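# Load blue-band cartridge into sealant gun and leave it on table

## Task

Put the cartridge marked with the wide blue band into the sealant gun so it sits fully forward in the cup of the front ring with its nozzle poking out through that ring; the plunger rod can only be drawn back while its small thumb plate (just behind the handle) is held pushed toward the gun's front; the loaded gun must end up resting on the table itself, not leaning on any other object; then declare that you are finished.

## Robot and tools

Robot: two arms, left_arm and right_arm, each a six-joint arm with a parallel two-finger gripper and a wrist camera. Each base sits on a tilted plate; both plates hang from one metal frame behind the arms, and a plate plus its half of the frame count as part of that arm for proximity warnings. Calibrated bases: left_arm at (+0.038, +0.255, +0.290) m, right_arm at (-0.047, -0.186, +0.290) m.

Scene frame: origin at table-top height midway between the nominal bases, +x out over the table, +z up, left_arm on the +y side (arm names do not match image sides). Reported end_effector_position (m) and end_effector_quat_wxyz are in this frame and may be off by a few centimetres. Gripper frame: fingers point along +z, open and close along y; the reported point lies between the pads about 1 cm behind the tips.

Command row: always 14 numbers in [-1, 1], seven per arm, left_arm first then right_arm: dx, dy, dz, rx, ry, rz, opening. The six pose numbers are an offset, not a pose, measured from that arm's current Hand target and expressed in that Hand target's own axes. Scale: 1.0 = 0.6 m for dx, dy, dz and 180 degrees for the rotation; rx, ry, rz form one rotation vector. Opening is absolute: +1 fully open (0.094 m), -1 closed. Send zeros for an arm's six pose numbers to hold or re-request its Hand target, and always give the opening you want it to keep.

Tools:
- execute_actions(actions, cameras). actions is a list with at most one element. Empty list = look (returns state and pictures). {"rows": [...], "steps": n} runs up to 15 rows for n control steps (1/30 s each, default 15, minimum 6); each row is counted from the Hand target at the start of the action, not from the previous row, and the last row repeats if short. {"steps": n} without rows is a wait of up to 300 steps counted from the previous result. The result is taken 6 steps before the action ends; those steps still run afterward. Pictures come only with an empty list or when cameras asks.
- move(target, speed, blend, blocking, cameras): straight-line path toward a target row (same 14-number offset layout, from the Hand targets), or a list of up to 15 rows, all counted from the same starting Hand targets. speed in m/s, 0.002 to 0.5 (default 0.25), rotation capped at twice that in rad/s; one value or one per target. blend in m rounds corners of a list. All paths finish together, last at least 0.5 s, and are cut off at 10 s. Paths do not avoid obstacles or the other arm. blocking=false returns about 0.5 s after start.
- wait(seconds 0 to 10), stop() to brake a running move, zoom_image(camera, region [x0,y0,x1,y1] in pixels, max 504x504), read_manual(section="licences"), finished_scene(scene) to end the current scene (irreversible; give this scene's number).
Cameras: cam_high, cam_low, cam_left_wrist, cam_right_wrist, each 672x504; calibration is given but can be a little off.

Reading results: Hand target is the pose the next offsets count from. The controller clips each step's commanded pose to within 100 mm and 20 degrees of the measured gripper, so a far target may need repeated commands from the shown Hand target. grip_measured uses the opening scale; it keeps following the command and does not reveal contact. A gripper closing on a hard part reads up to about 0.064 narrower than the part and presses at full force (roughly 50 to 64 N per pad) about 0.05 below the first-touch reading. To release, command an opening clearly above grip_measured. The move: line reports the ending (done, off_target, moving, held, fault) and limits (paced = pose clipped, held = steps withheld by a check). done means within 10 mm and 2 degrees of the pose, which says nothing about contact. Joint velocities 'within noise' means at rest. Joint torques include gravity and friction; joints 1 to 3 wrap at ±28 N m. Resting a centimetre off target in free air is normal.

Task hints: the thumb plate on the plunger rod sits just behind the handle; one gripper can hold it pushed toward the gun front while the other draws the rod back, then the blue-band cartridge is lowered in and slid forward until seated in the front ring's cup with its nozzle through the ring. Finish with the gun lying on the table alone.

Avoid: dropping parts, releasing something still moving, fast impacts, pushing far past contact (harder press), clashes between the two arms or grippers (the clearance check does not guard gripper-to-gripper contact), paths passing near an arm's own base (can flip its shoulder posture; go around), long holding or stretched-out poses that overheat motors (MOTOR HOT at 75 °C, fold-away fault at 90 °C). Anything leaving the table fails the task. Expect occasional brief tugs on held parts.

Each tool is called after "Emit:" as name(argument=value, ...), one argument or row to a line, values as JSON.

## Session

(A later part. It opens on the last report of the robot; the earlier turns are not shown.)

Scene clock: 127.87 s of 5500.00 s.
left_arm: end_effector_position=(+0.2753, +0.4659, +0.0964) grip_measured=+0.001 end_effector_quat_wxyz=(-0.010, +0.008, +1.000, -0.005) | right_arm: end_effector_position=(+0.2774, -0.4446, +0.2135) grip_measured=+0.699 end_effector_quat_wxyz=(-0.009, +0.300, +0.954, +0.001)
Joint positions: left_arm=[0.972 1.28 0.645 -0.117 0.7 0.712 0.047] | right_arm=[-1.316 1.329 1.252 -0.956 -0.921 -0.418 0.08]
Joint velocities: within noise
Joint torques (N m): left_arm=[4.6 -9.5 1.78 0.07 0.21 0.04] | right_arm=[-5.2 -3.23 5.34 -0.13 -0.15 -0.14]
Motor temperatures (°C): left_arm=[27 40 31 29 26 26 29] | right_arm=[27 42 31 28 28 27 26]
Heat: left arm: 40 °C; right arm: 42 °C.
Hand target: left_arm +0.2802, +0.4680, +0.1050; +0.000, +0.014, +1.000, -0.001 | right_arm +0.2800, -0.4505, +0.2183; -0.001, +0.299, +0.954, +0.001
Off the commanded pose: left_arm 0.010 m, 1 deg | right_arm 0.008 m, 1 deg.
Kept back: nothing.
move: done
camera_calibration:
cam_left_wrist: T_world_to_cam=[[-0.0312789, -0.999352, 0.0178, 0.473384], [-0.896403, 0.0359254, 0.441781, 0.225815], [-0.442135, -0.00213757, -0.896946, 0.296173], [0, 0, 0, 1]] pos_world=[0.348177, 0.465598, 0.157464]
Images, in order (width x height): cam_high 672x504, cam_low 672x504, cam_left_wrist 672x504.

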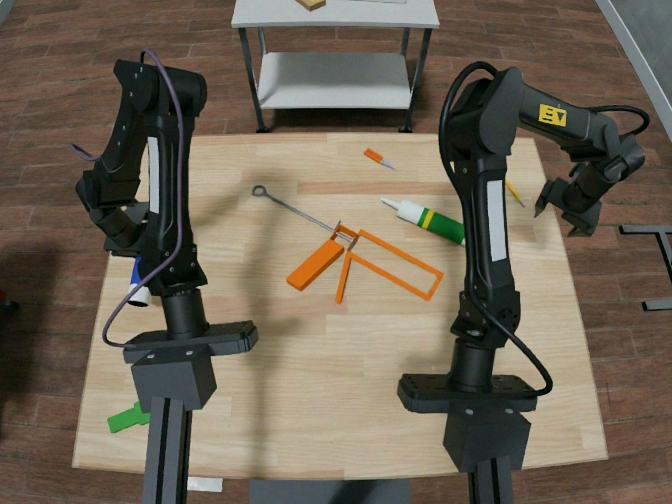

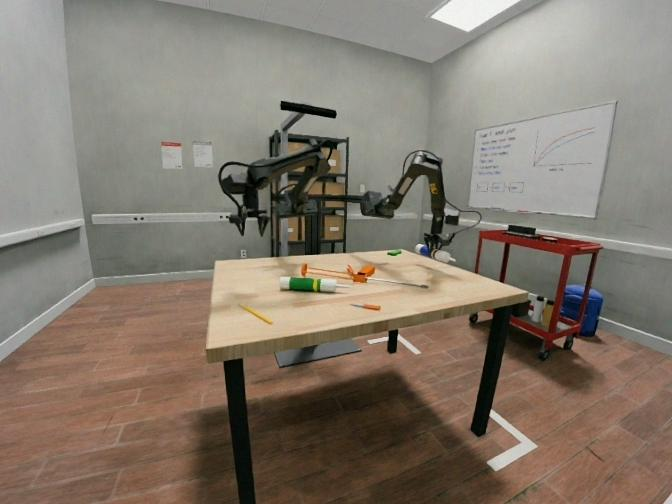

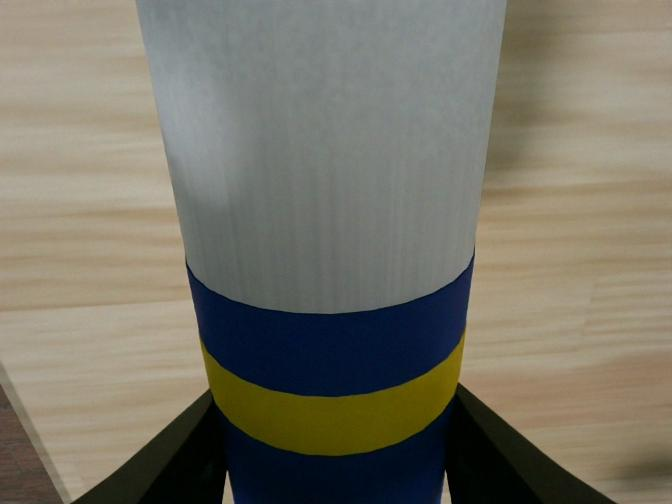

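Emit:
move(
  target=[-0.01,-0.947,-0.242,0,0,0.684,-0.25,0,0,0,0,0,0,0.7],
  speed=0.2,
  cameras=["cam_left_wrist","cam_high","cam_right_wrist"],
)

Scene clock: 134.47 s of 5500.00 s.
left_arm: end_effector_position=(+0.2760, -0.0222, +0.2197) grip_measured=+0.001 end_effector_quat_wxyz=(-0.007, +0.794, +0.607, +0.001) | right_arm: end_effector_position=(+0.2774, -0.4446, +0.2135) grip_measured=+0.699 end_effector_quat_wxyz=(-0.009, +0.300, +0.954, +0.001)
Joint positions: left_arm=[-1.439 1.788 1.202 -0.994 -1.036 0.419 0.047] | right_arm=[-1.316 1.329 1.252 -0.956 -0.921 -0.418 0.08]
Joint velocities: within noise
Joint torques (N m): left_arm=[-7.51 -5.27 2.55 0.2 0.03 -0.02] | right_arm=[-5.2 -3.26 5.31 -0.12 -0.15 -0.14]
Motor temperatures (°C): left_arm=[28 38 31 29 26 26 29] | right_arm=[27 41 31 28 28 27 26]
Heat: left arm: 38 °C; right arm: 41 °C.
Hand target: left_arm +0.2746, -0.0221, +0.2213; -0.006, +0.793, +0.609, -0.003 (not the last commanded pose) | right_arm +0.2800, -0.4505, +0.2183; -0.001, +0.300, +0.954, +0.001
Off the commanded pose: left_arm 0.084 m, 19 deg | right_arm 0.008 m, 1 deg.
Kept back: nothing.
move: held (left_arm; a check stopped the path); limits=held
pose unreachable (left arm): on one or more control steps of this call this arm could not follow its commanded pose, so it was not sent that pose on those steps. It may still have moved: this result reports where it is.
cause: moving toward the commanded pose would bring a part of the arm too close to another arm (this arm's wrist (the part past joint 4) and the right arm's forearm (the part past joint 3)).
camera_calibration:
cam_left_wrist: T_world_to_cam=[[-0.960729, 0.276869, 0.0184986, 0.268134], [0.257371, 0.864183, 0.432374, -0.108453], [0.103725, 0.420156, -0.901504, 0.265772], [0, 0, 0, 1]] pos_world=[0.25795, -0.0921802, 0.281527]
cam_right_wrist: T_world_to_cam=[[-0.593095, -0.805095, 0.00774117, -0.195835], [-0.717069, 0.532571, 0.449644, 0.381887], [-0.366129, 0.261131, -0.893174, 0.49725], [0, 0, 0, 1]] pos_world=[0.339749, -0.490895, 0.273934]
Images, in order (width x height): cam_high 672x504, cam_left_wrist 672x504, cam_right_wrist 672x504.

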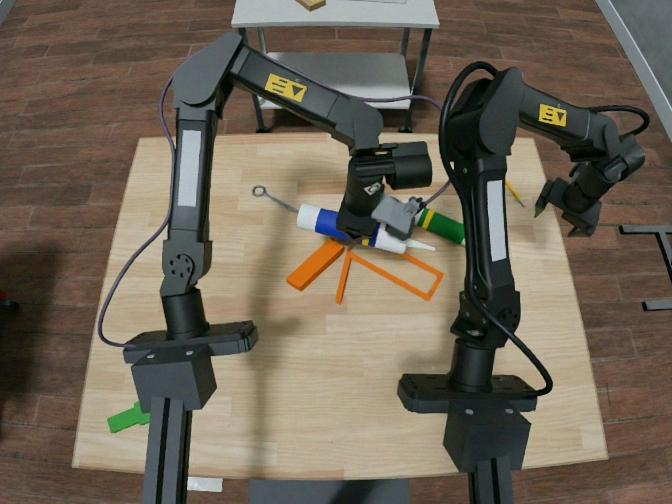

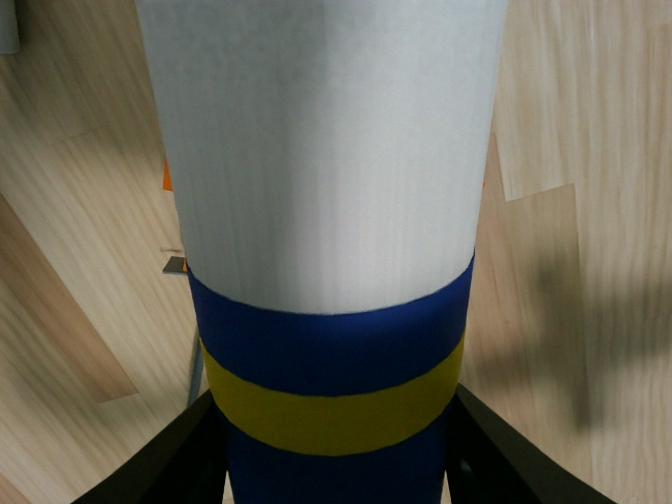

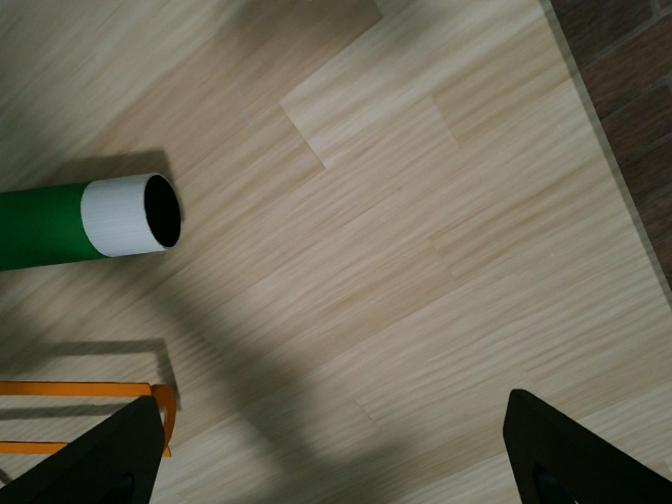

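Emit:
move(
  target=[0,0,0,0,0,0,-0.25,0.131,-0.1915,0.064,-0.0654,0.157,0.2445,0.7],
  speed=0.2,
  cameras=["cam_high","cam_right_wrist"],
)

Scene clock: 138.20 s of 5500.00 s.
left_arm: end_effector_position=(+0.2763, -0.0222, +0.2197) grip_measured=+0.001 end_effector_quat_wxyz=(-0.006, +0.794, +0.607, +0.001) | right_arm: end_effector_position=(+0.1602, -0.4934, +0.1666) grip_measured=+0.699 end_effector_quat_wxyz=(-0.175, +0.599, +0.767, +0.148)
Joint positions: left_arm=[-1.439 1.788 1.202 -0.994 -1.038 0.419 0.047] | right_arm=[-1.423 2.086 1.692 -1.548 -0.915 -0.507 0.08]
Joint velocities: within noise
Joint torques (N m): left_arm=[-7.51 -5.31 2.47 0.2 0.02 -0.02] | right_arm=[-11.04 -4.44 3.73 -1.04 0.29 0.09]
Motor temperatures (°C): left_arm=[28 37 31 29 26 26 29] | right_arm=[28 40 31 28 28 27 26]
Heat: left arm: 37 °C; right arm: 40 °C.
Hand target: left_arm +0.2746, -0.0221, +0.2213; -0.006, +0.793, +0.609, -0.003 | right_arm +0.1498, -0.4998, +0.1800; -0.199, +0.620, +0.740, +0.166
Off the commanded pose: left_arm 0.002 m, 1 deg | right_arm 0.018 m, 5 deg.
joint sent to its limit (right arm) — joint 4 (wrist pitch), lower limit.
Kept back: nothing.
move: off_target (right_arm)
camera_calibration:
cam_right_wrist: T_world_to_cam=[[-0.976208, -0.216806, -0.00347574, 0.0491768], [-0.135534, 0.597597, 0.790258, 0.227119], [-0.169256, 0.771928, -0.612764, 0.598909], [0, 0, 0, 1]] pos_world=[0.180158, -0.587379, 0.187678]
Images, in order (width x height): cam_high 672x504, cam_right_wrist 672x504.

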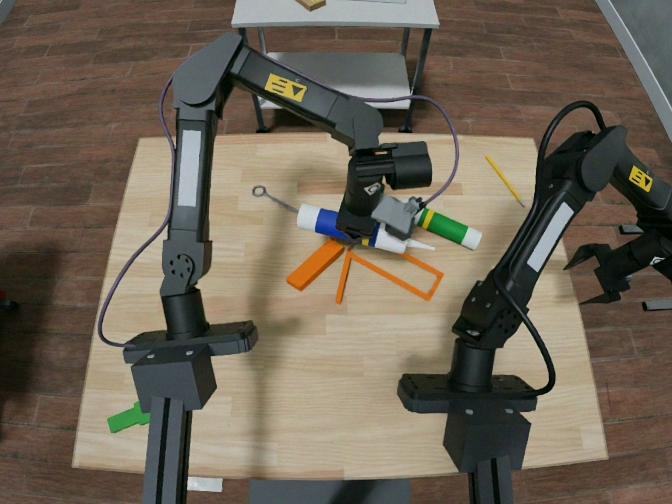

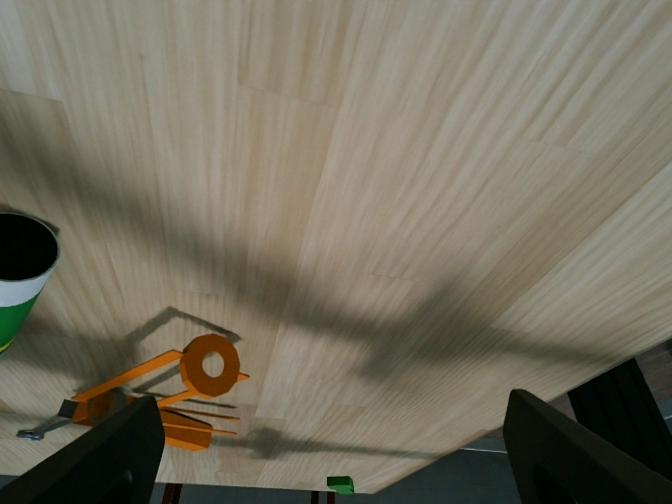

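Emit:
zoom_image(
  camera="cam_right_wrist",
  region=[0, 250, 300, 475],
)

Emit:
zoom_image(
  camera="cam_high",
  region=[240, 130, 500, 320],
)

Scaled by 1.680 from the camera's 672x504 image, which has a finer 960x720 frame.

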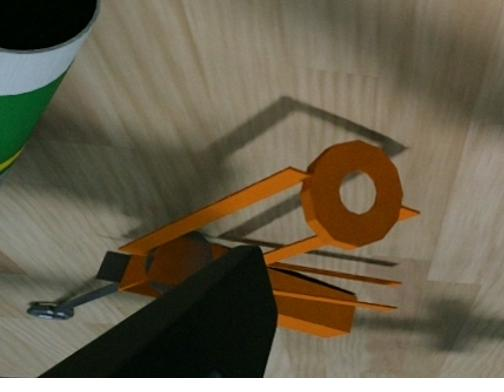

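Scaled by 1.938 from the camera's 672x504 image, which has a finer 960x720 frame.

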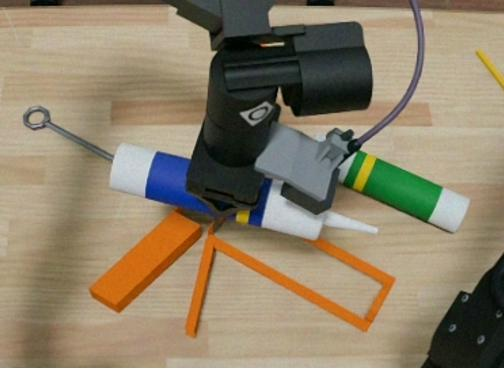

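Emit:
move(
  target=[-0.134,0.021,-0.01,0,0,0.11,-0.25,0,0,0,0,0,0,0.7],
  speed=0.15,
  cameras=["cam_high","cam_right_wrist","cam_left_wrist"],
)

Emit:
zoom_image(
  camera="cam_high",
  region=[240, 130, 500, 320],
)

Scene clock: 141.40 s of 5500.00 s.
left_arm: end_effector_position=(+0.2756, -0.0918, +0.2122) grip_measured=+0.001 end_effector_quat_wxyz=(-0.019, +0.877, +0.479, +0.005) | right_arm: end_effector_position=(+0.1605, -0.4935, +0.1667) grip_measured=+0.699 end_effector_quat_wxyz=(-0.175, +0.599, +0.767, +0.148)
Joint positions: left_arm=[-1.439 2.084 1.556 -1.105 -1.038 0.679 0.047] | right_arm=[-1.423 2.086 1.694 -1.549 -0.915 -0.507 0.08]
Joint velocities: within noise
Joint torques (N m): left_arm=[-13.12 -4.98 4.71 0.03 0.03 0.06] | right_arm=[-11.04 -4.44 3.73 -1.02 0.29 0.09]
Motor temperatures (°C): left_arm=[29 36 31 29 26 26 30] | right_arm=[29 40 31 28 28 27 26]
Heat: left arm: 36 °C; right arm: 40 °C.
Hand target: left_arm +0.2660, -0.1031, +0.2270; -0.005, +0.886, +0.463, -0.004 | right_arm +0.1498, -0.4998, +0.1800; -0.199, +0.620, +0.740, +0.166
Off the commanded pose: left_arm 0.021 m, 3 deg | right_arm 0.018 m, 5 deg.
joint sent to its limit (right arm) — joint 4 (wrist pitch), lower limit.
Kept back: nothing.
move: off_target (left_arm, right_arm)
camera_calibration:
cam_left_wrist: T_world_to_cam=[[-0.83299, 0.552026, 0.0373436, 0.273217], [0.507693, 0.735773, 0.448204, -0.129105], [0.219944, 0.392309, -0.893151, 0.251939], [0, 0, 0, 1]] pos_world=[0.23772, -0.154669, 0.272682]
cam_right_wrist: T_world_to_cam=[[-0.97621, -0.2168, -0.00347493, 0.0494826], [-0.135529, 0.597595, 0.790261, 0.227073], [-0.169252, 0.771932, -0.61276, 0.599145], [0, 0, 0, 1]] pos_world=[0.180487, -0.587468, 0.187857]
Images, in order (width x height): cam_high 672x504, cam_left_wrist 672x504, cam_right_wrist 672x504.

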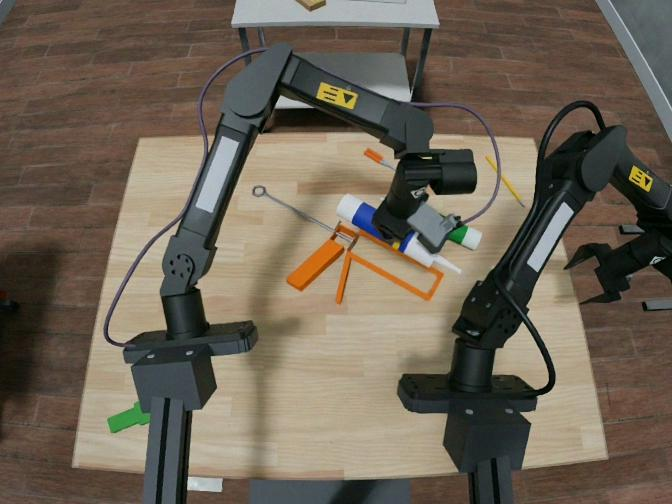

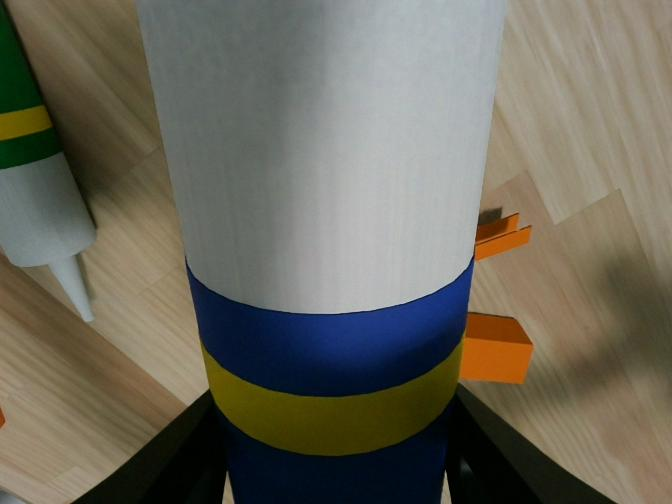

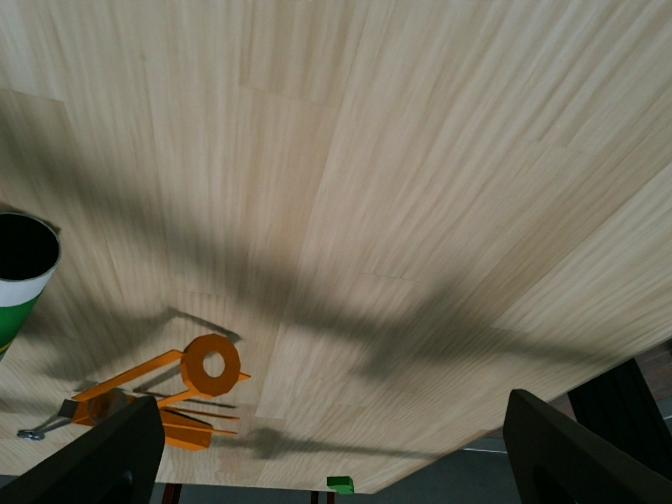

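Scaled by 1.938 from the camera's 672x504 image, which has a finer 960x720 frame.

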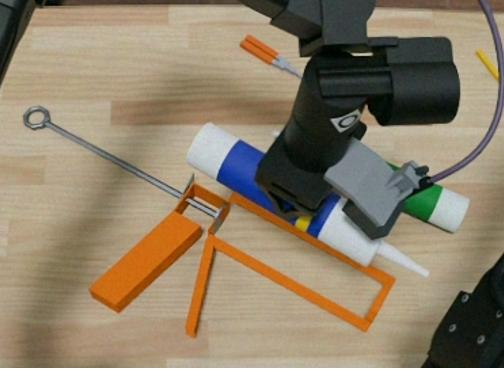

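Emit:
move(
  target=[0.057,0.0293,0.17,0.0017,0.0833,-0.0128,-0.25,0,0,0,0,0,0,0.7],
  speed=0.12,
  cameras=["cam_high","cam_right_wrist","cam_left_wrist","cam_low"],
)

Emit:
zoom_image(
  camera="cam_high",
  region=[240, 130, 500, 320],
)

Emit:
zoom_image(
  camera="cam_low",
  region=[240, 220, 500, 320],
)

Scene clock: 146.73 s of 5500.00 s.
left_arm: end_effector_position=(+0.2966, -0.0782, +0.1225) grip_measured=+0.001 end_effector_quat_wxyz=(-0.078, +0.865, +0.486, +0.097) | right_arm: end_effector_position=(+0.1605, -0.4935, +0.1667) grip_measured=+0.699 end_effector_quat_wxyz=(-0.175, +0.599, +0.767, +0.148)
Joint positions: left_arm=[-1.242 2.255 1.631 -1.005 -1.181 0.745 0.047] | right_arm=[-1.423 2.086 1.694 -1.549 -0.915 -0.508 0.08]
Joint velocities: within noise
Joint torques (N m): left_arm=[-10.84 -6.35 3.66 0.02 -0.39 0.07] | right_arm=[-11.04 -4.44 3.73 -1.02 0.3 0.09]
Motor temperatures (°C): left_arm=[32 35 31 29 26 26 30] | right_arm=[31 40 31 29 28 27 26]
Heat: left arm: 35 °C; right arm: 40 °C.
Hand target: left_arm +0.2989, -0.0845, +0.1248; -0.068, +0.870, +0.476, +0.111 | right_arm +0.1498, -0.4998, +0.1800; -0.199, +0.620, +0.740, +0.166
Off the commanded pose: left_arm 0.007 m, 2 deg | right_arm 0.018 m, 5 deg.
joint sent to its limit (right arm) — joint 4 (wrist pitch), lower limit.
Kept back: nothing.
move: off_target (right_arm)
camera_calibration:
cam_left_wrist: T_world_to_cam=[[-0.848483, 0.526624, 0.0523763, 0.287276], [0.437, 0.641364, 0.630622, -0.11835], [0.298508, 0.55796, -0.774321, 0.136972], [0, 0, 0, 1]] pos_world=[0.254581, -0.151806, 0.165648]
cam_right_wrist: T_world_to_cam=[[-0.975909, -0.218139, -0.00415894, 0.0488872], [-0.136878, 0.597297, 0.790253, 0.227144], [-0.169901, 0.771784, -0.612766, 0.599177], [0, 0, 0, 1]] pos_world=[0.180601, -0.587444, 0.187857]

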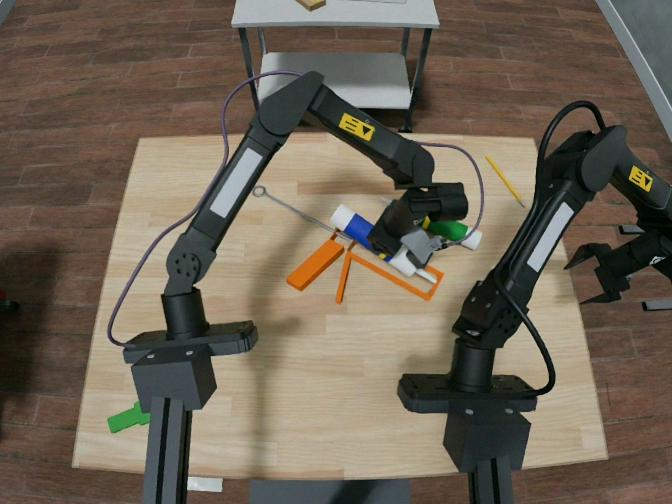

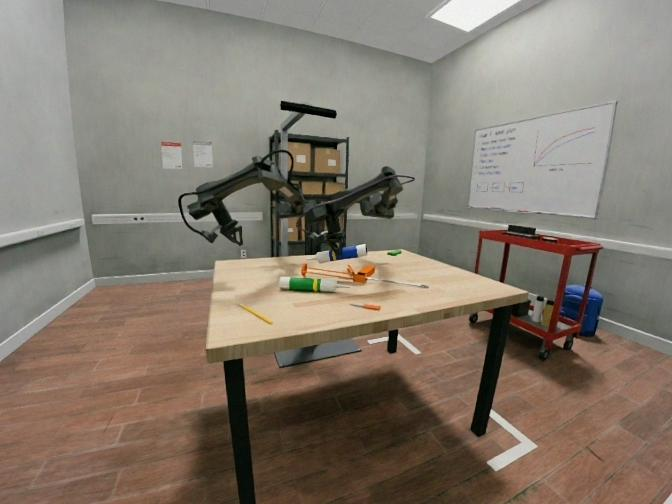

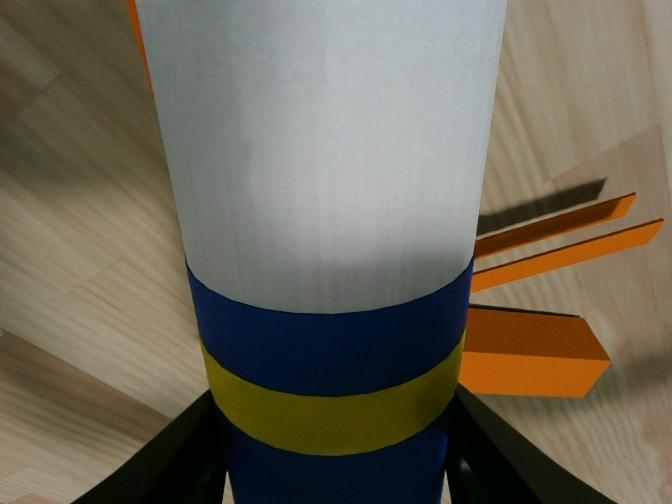

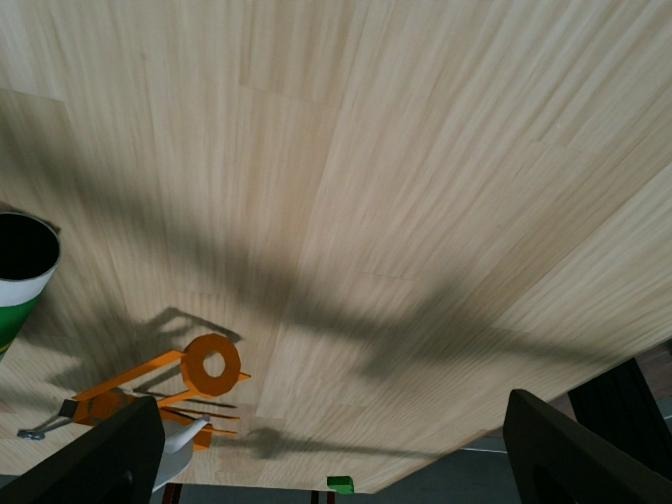

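Scaled by 1.938 from the camera's 672x504 image, which has a finer 960x720 frame.

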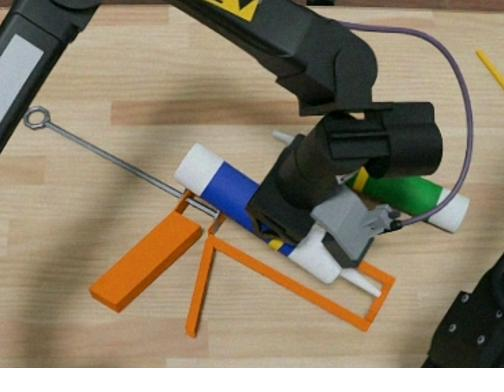

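Scaled by 1.938 from the camera's 672x504 image, which has a finer 960x720 frame.

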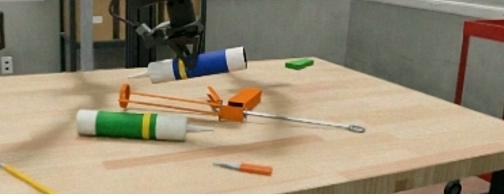

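Emit:
zoom_image(
  camera="cam_right_wrist",
  region=[60, 300, 300, 504],
)

Scaled by 2.100 from the camera's 672x504 image, which has a finer 960x720 frame.

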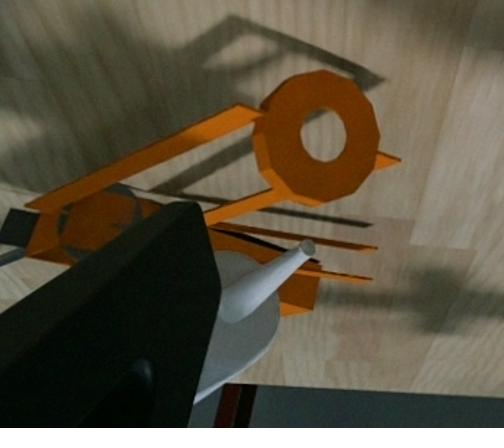

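Emit:
move(
  target=[0,0,0,0,0,0,-0.25,0,0.167,0,0,0,0,1],
  speed=0.15,
  cameras=["cam_right_wrist","cam_high"],
)

Scene clock: 148.97 s of 5500.00 s.
left_arm: end_effector_position=(+0.2969, -0.0788, +0.1224) grip_measured=+0.001 end_effector_quat_wxyz=(-0.077, +0.865, +0.486, +0.097) | right_arm: end_effector_position=(+0.2372, -0.4865, +0.1707) grip_measured=+0.999 end_effector_quat_wxyz=(-0.160, +0.618, +0.760, +0.122)
Joint positions: left_arm=[-1.242 2.255 1.631 -1 -1.182 0.748 0.047] | right_arm=[-1.322 1.955 1.793 -1.551 -0.949 -0.223 0.094]
Joint velocities: within noise
Joint torques (N m): left_arm=[-10.84 -6.39 3.6 0.03 -0.39 0.06] | right_arm=[-6.86 -8.02 3.78 -0.94 -0.09 0.1]
Motor temperatures (°C): left_arm=[32 35 31 29 26 26 30] | right_arm=[31 40 31 29 28 27 26]
Heat: left arm: 35 °C; right arm: 40 °C.
Hand target: left_arm +0.2989, -0.0845, +0.1248; -0.068, +0.870, +0.476, +0.111 | right_arm +0.2484, -0.4822, +0.1800; -0.199, +0.620, +0.740, +0.166
Off the commanded pose: left_arm 0.006 m, 2 deg | right_arm 0.015 m, 7 deg.
joint sent to its limit (right arm) — joint 4 (wrist pitch), lower limit.
Kept back: nothing.
move: off_target (right_arm)
camera_calibration:
cam_right_wrist: T_world_to_cam=[[-0.982665, -0.183686, 0.0250906, 0.138675], [-0.102175, 0.649525, 0.753444, 0.253791], [-0.154694, 0.737819, -0.657033, 0.596599], [0, 0, 0, 1]] pos_world=[0.254493, -0.579553, 0.197289]
Images, in order (width x height): cam_high 672x504, cam_right_wrist 672x504.

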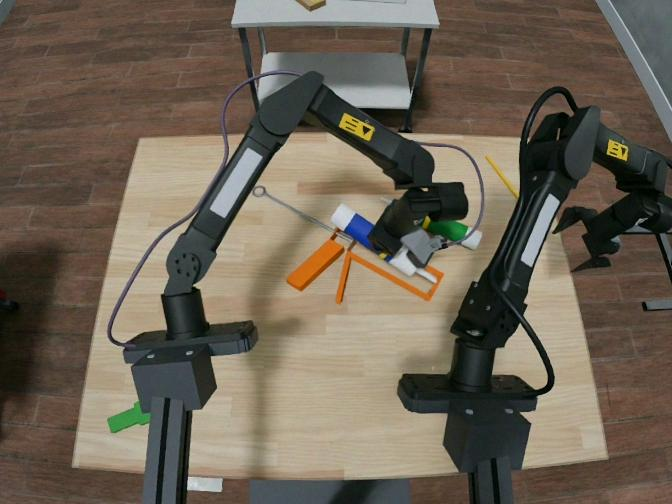

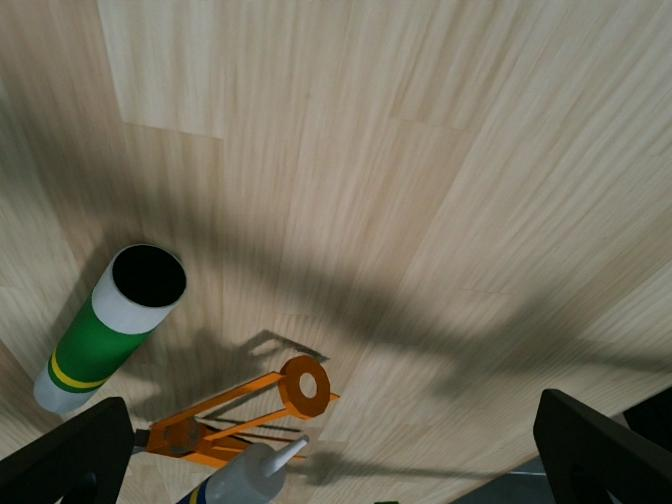

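Emit:
move(
  target=[-0.013,0.009,0.069,0,0,-0.01,-0.25,0,0,0,0,0,0,1],
  speed=0.06,
  cameras=["cam_right_wrist","cam_high","cam_left_wrist"],
)

Emit:
zoom_image(
  camera="cam_right_wrist",
  region=[130, 330, 350, 504],
)

Emit:
zoom_image(
  camera="cam_high",
  region=[300, 180, 480, 320],
)

Scene clock: 151.47 s of 5500.00 s.
left_arm: end_effector_position=(+0.3081, -0.0840, +0.0822) grip_measured=+0.001 end_effector_quat_wxyz=(-0.067, +0.854, +0.506, +0.101) | right_arm: end_effector_position=(+0.2375, -0.4865, +0.1706) grip_measured=+0.999 end_effector_quat_wxyz=(-0.160, +0.620, +0.759, +0.122)
Joint positions: left_arm=[-1.155 2.266 1.591 -0.703 -1.182 0.961 0.047] | right_arm=[-1.322 1.955 1.793 -1.551 -0.95 -0.22 0.094]
Joint velocities: within noise
Joint torques (N m): left_arm=[-10.58 -7.2 1.51 0.11 -0.35 0.06] | right_arm=[-6.87 -8.02 3.77 -0.94 -0.08 0.1]
Motor temperatures (°C): left_arm=[33 35 31 28 26 26 30] | right_arm=[31 40 31 29 28 27 26]
Heat: left arm: 35 °C; right arm: 40 °C.
Hand target: left_arm +0.3047, -0.0845, +0.0827; -0.066, +0.862, +0.490, +0.112 | right_arm +0.2484, -0.4822, +0.1800; -0.199, +0.620, +0.740, +0.166
Off the commanded pose: left_arm 0.003 m, 2 deg | right_arm 0.015 m, 7 deg.
joint sent to its limit (right arm) — joint 4 (wrist pitch), lower limit.
Kept back: nothing.
move: off_target (right_arm)
camera_calibration:
cam_left_wrist: T_world_to_cam=[[-0.871196, 0.490303, 0.0248974, 0.308435], [0.394886, 0.669718, 0.628922, -0.078691], [0.291688, 0.557747, -0.777069, 0.107845], [0, 0, 0, 1]] pos_world=[0.268325, -0.158676, 0.125614]
cam_right_wrist: T_world_to_cam=[[-0.98329, -0.180331, 0.024915, 0.140754], [-0.100144, 0.650123, 0.7532, 0.253689], [-0.152023, 0.73812, -0.657319, 0.596184], [0, 0, 0, 1]] pos_world=[0.254441, -0.579602, 0.197297]
Images, in order (width x height): cam_high 672x504, cam_left_wrist 672x504, cam_right_wrist 672x504.

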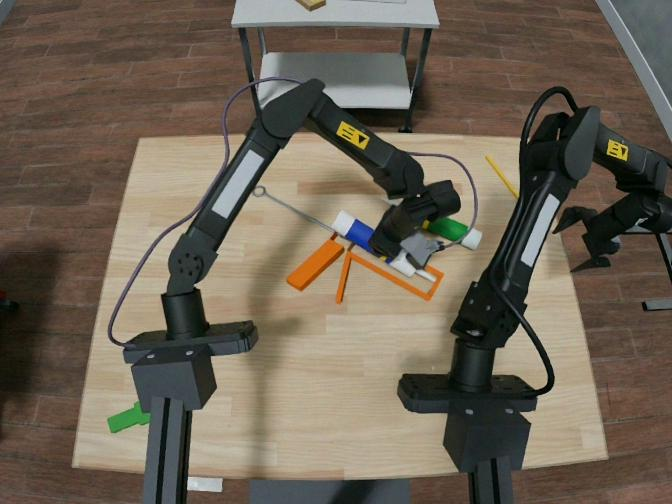

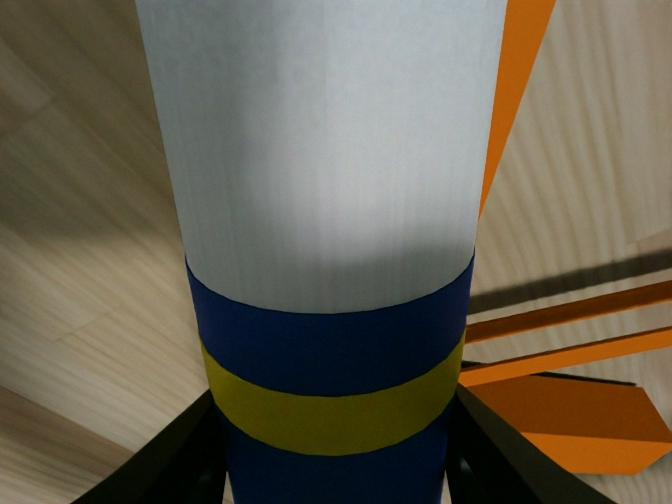

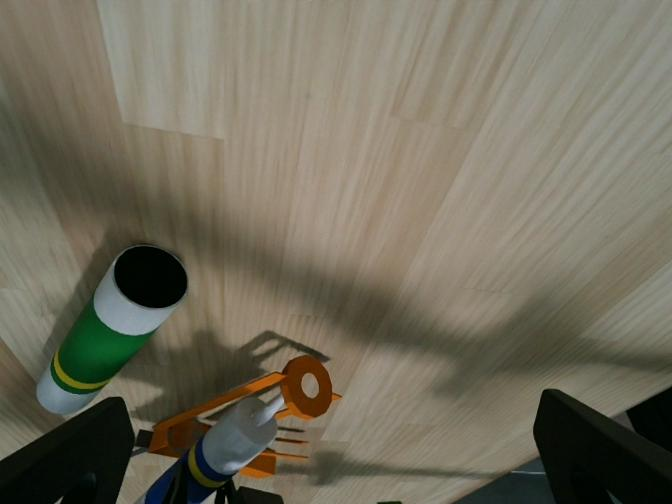

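Scaled by 2.291 from the camera's 672x504 image, which has a finer 960x720 frame.

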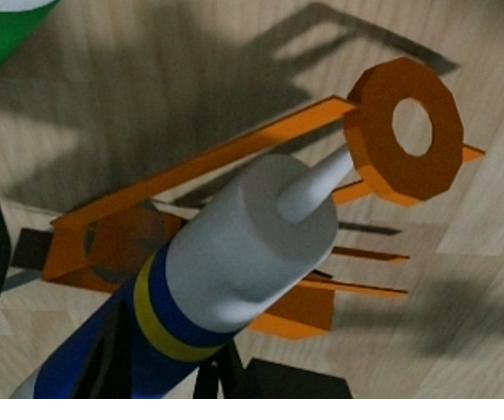

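Scaled by 2.800 from the camera's 672x504 image, which has a finer 960x720 frame.

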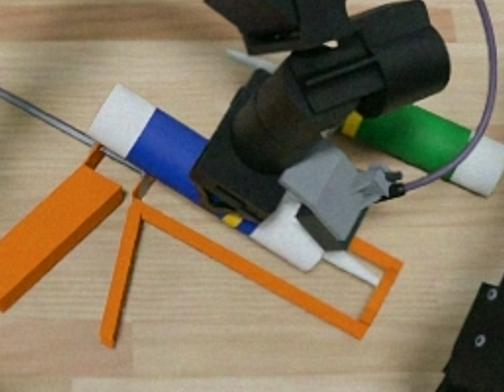

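Emit:
move(
  target=[0.0097,-0.0118,0.0025,0,0,0.009,-0.25,0,0,0,0,0,0,1],
  speed=0.05,
  cameras=["cam_right_wrist","cam_high","cam_left_wrist"],
)

Emit:
zoom_image(
  camera="cam_right_wrist",
  region=[130, 330, 350, 504],
)

Emit:
zoom_image(
  camera="cam_high",
  region=[300, 180, 480, 320],
)

Scene clock: 155.07 s of 5500.00 s.
left_arm: end_effector_position=(+0.2939, -0.0779, +0.0773) grip_measured=+0.001 end_effector_quat_wxyz=(-0.072, +0.866, +0.484, +0.100) | right_arm: end_effector_position=(+0.2375, -0.4865, +0.1706) grip_measured=+0.999 end_effector_quat_wxyz=(-0.160, +0.620, +0.758, +0.122)
Joint positions: left_arm=[-1.155 2.266 1.53 -0.655 -1.184 0.999 0.047] | right_arm=[-1.322 1.955 1.793 -1.551 -0.95 -0.218 0.094]
Joint velocities: within noise
Joint torques (N m): left_arm=[-10.11 -9.87 1.22 0.08 -0.34 0.1] | right_arm=[-6.86 -8.02 3.77 -0.94 -0.09 0.1]
Motor temperatures (°C): left_arm=[33 35 31 28 26 26 30] | right_arm=[30 40 30 29 28 27 26]
Heat: left arm: 35 °C; right arm: 40 °C.
Hand target: left_arm +0.3017, -0.0758, +0.0828; -0.068, +0.869, +0.478, +0.111 | right_arm +0.2484, -0.4822, +0.1800; -0.199, +0.620, +0.740, +0.166
Off the commanded pose: left_arm 0.010 m, 2 deg | right_arm 0.015 m, 7 deg.
joint sent to its limit (right arm) — joint 4 (wrist pitch), lower limit.
Kept back: nothing.
move: off_target (right_arm)
camera_calibration:
cam_left_wrist: T_world_to_cam=[[-0.846321, 0.531163, 0.0400809, 0.287945], [0.433716, 0.643461, 0.630752, -0.0877758], [0.309241, 0.551203, -0.774949, 0.0989641], [0, 0, 0, 1]] pos_world=[0.25116, -0.151015, 0.120516]
cam_right_wrist: T_world_to_cam=[[-0.983529, -0.17894, 0.0255181, 0.141384], [-0.0987848, 0.650368, 0.753169, 0.253491], [-0.151368, 0.738242, -0.657333, 0.59609], [0, 0, 0, 1]] pos_world=[0.254326, -0.579622, 0.1973]
Images, in order (width x height): cam_high 672x504, cam_left_wrist 672x504, cam_right_wrist 672x504.

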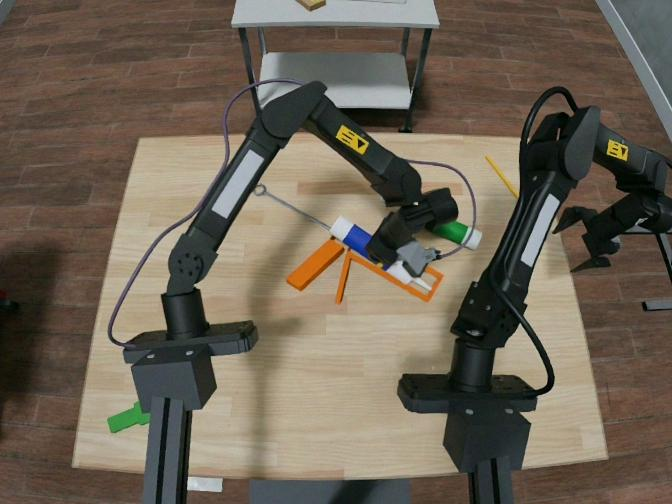

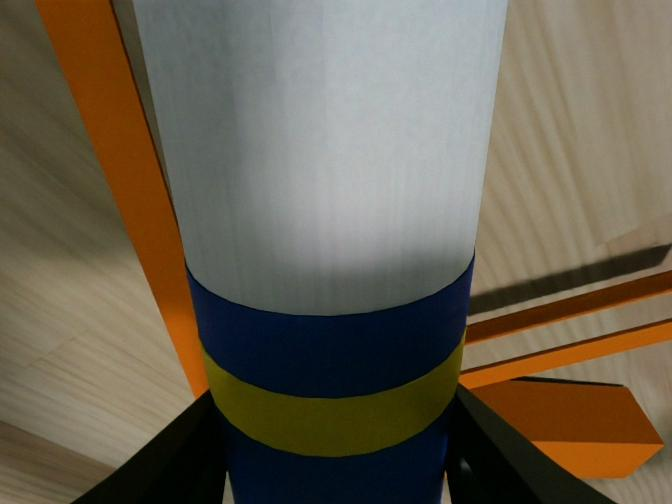

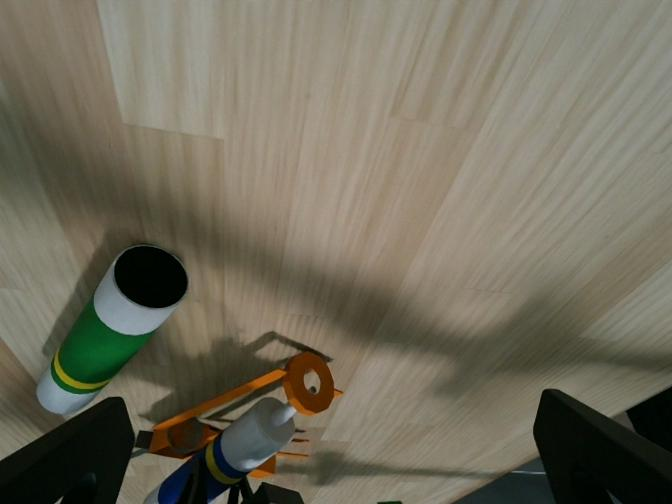

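Scaled by 2.291 from the camera's 672x504 image, which has a finer 960x720 frame.

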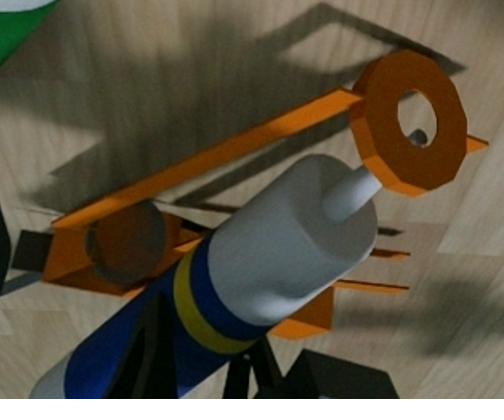

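Scaled by 2.800 from the camera's 672x504 image, which has a finer 960x720 frame.

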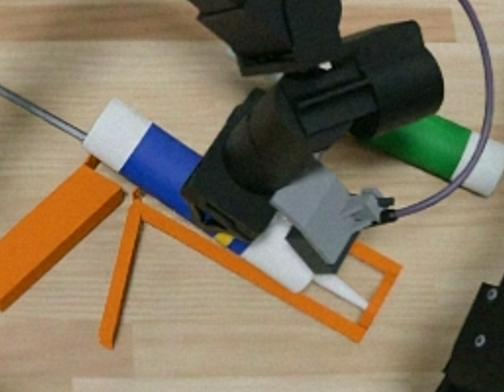

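Emit:
move(
  target=[-0.010,0.0085,-0.001,0,0,-0.010,-0.25,0,0,0,0,0,0,1],
  speed=0.05,
  cameras=["cam_right_wrist","cam_high"],
)

Emit:
zoom_image(
  camera="cam_right_wrist",
  region=[130, 330, 350, 504],
)

Emit:
zoom_image(
  camera="cam_high",
  region=[300, 180, 480, 320],
)

Scene clock: 157.40 s of 5500.00 s.
left_arm: end_effector_position=(+0.3012, -0.0833, +0.0788) grip_measured=+0.001 end_effector_quat_wxyz=(-0.065, +0.859, +0.498, +0.101) | right_arm: end_effector_position=(+0.2375, -0.4865, +0.1706) grip_measured=+0.999 end_effector_quat_wxyz=(-0.160, +0.620, +0.758, +0.122)
Joint positions: left_arm=[-1.155 2.266 1.555 -0.651 -1.184 0.995 0.047] | right_arm=[-1.322 1.955 1.793 -1.551 -0.95 -0.218 0.094]
Joint velocities: within noise
Joint torques (N m): left_arm=[-10.45 -7.49 3.02 -0.09 -0.35 -0.07] | right_arm=[-6.86 -8.02 3.77 -0.94 -0.09 0.09]
Motor temperatures (°C): left_arm=[34 35 31 28 26 26 30] | right_arm=[30 40 30 29 28 27 26]
Heat: left arm: 35 °C; right arm: 40 °C.
Hand target: left_arm +0.3028, -0.0835, +0.0818; -0.066, +0.861, +0.491, +0.112 | right_arm +0.2484, -0.4822, +0.1800; -0.199, +0.620, +0.740, +0.166
Off the commanded pose: left_arm 0.003 m, 2 deg | right_arm 0.015 m, 7 deg.
joint sent to its limit (right arm) — joint 4 (wrist pitch), lower limit.
Kept back: nothing.
move: off_target (right_arm)
camera_calibration:
cam_right_wrist: T_world_to_cam=[[-0.983529, -0.17894, 0.0255181, 0.141384], [-0.0987848, 0.650368, 0.753169, 0.253491], [-0.151368, 0.738242, -0.657333, 0.59609], [0, 0, 0, 1]] pos_world=[0.254326, -0.579622, 0.1973]
Images, in order (width x height): cam_high 672x504, cam_right_wrist 672x504.

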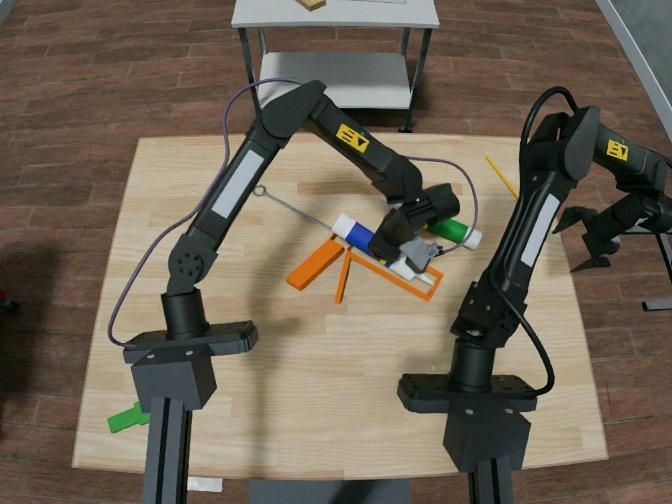

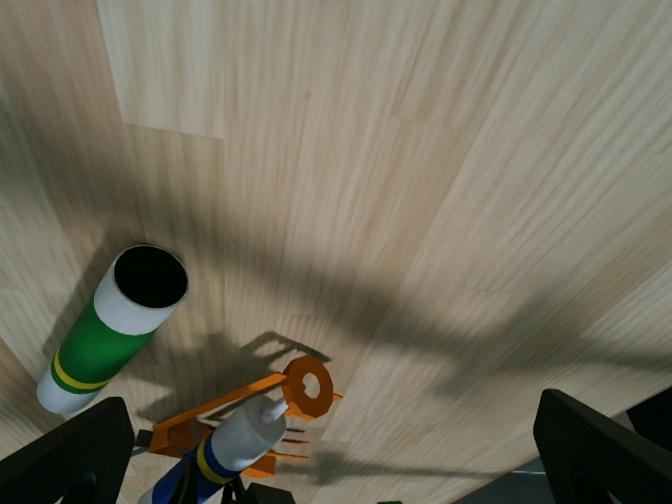

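Scaled by 2.291 from the camera's 672x504 image, which has a finer 960x720 frame.

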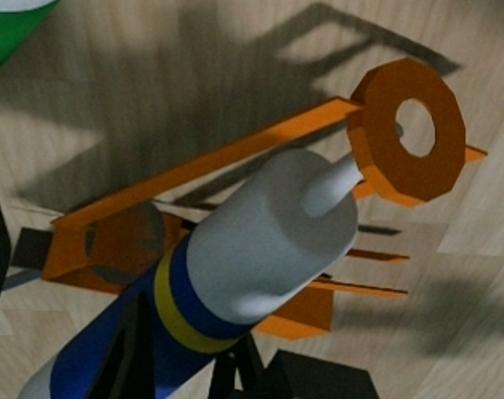

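Scaled by 2.800 from the camera's 672x504 image, which has a finer 960x720 frame.

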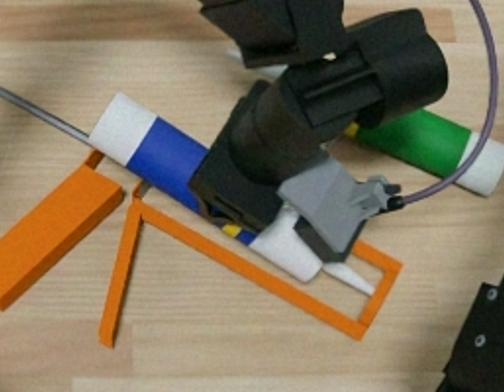

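Emit:
move(
  target=[-0.0405,0,-0.005,0,0,0,-0.25,0,0,0,0,0,0,1],
  speed=0.04,
  cameras=["cam_right_wrist","cam_high"],
)

Emit:
zoom_image(
  camera="cam_right_wrist",
  region=[130, 330, 350, 504],
)

Emit:
zoom_image(
  camera="cam_high",
  region=[300, 180, 480, 320],
)

Scene clock: 159.23 s of 5500.00 s.
left_arm: end_effector_position=(+0.2994, -0.0938, +0.0718) grip_measured=+0.001 end_effector_quat_wxyz=(-0.074, +0.857, +0.498, +0.110) | right_arm: end_effector_position=(+0.2375, -0.4862, +0.1707) grip_measured=+0.999 end_effector_quat_wxyz=(-0.160, +0.621, +0.758, +0.122)
Joint positions: left_arm=[-1.155 2.346 1.66 -0.729 -1.202 0.944 0.047] | right_arm=[-1.322 1.955 1.793 -1.552 -0.95 -0.218 0.094]
Joint velocities: within noise
Joint torques (N m): left_arm=[-12.79 -6.26 3.45 -0.01 -0.18 -0.1] | right_arm=[-6.87 -8.01 3.78 -0.93 -0.09 0.09]
Motor temperatures (°C): left_arm=[34 35 31 28 26 26 30] | right_arm=[30 40 30 29 28 27 26]
Heat: left arm: 35 °C; right arm: 40 °C.
Hand target: left_arm +0.2904, -0.1044, +0.0784; -0.066, +0.861, +0.491, +0.112 | right_arm +0.2484, -0.4822, +0.1800; -0.199, +0.620, +0.740, +0.166
Off the commanded pose: left_arm 0.015 m, 1 deg | right_arm 0.015 m, 7 deg.
joint sent to its limit (right arm) — joint 4 (wrist pitch), lower limit.
Kept back: nothing.
move: off_target (left_arm, right_arm)
camera_calibration:
cam_right_wrist: T_world_to_cam=[[-0.983737, -0.177746, 0.0258507, 0.142009], [-0.0976217, 0.649906, 0.753719, 0.252659], [-0.150771, 0.738938, -0.656688, 0.596063], [0, 0, 0, 1]] pos_world=[0.254234, -0.579417, 0.197322]
Images, in order (width x height): cam_high 672x504, cam_right_wrist 672x504.

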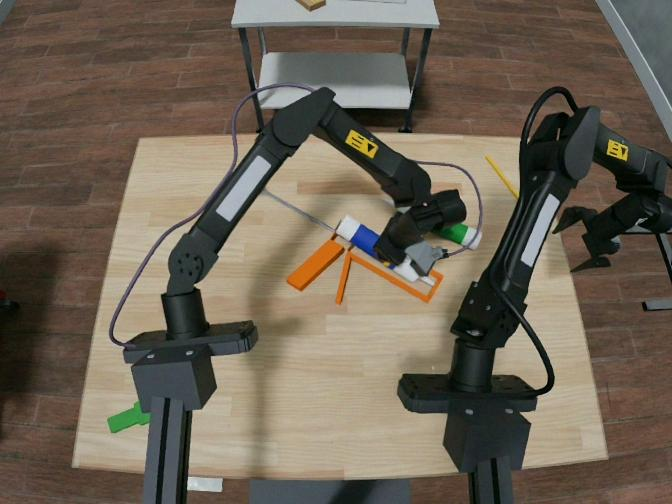

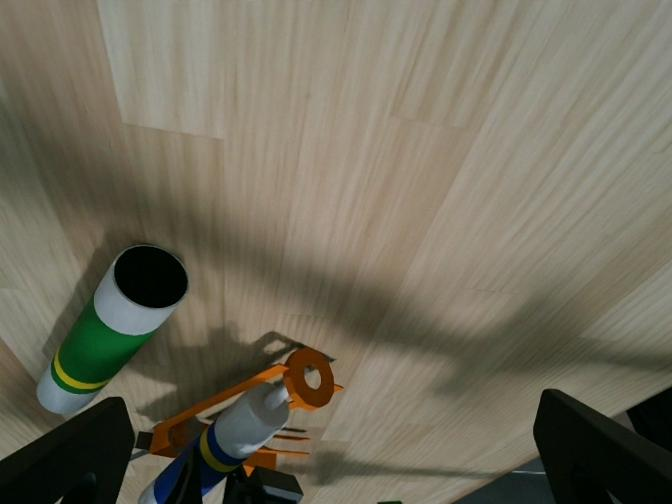

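Scaled by 2.291 from the camera's 672x504 image, which has a finer 960x720 frame.

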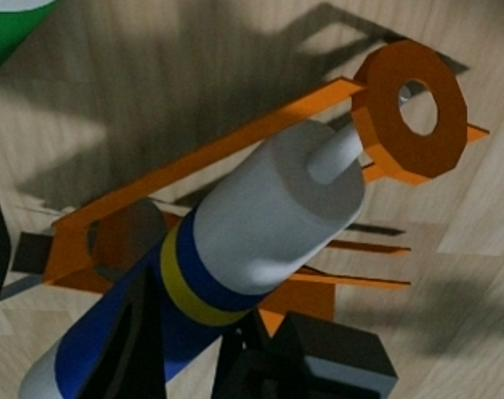

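Scaled by 2.800 from the camera's 672x504 image, which has a finer 960x720 frame.

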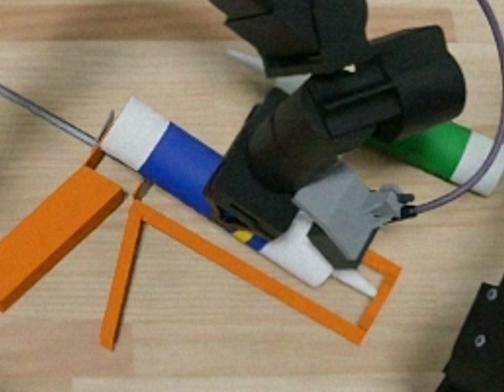

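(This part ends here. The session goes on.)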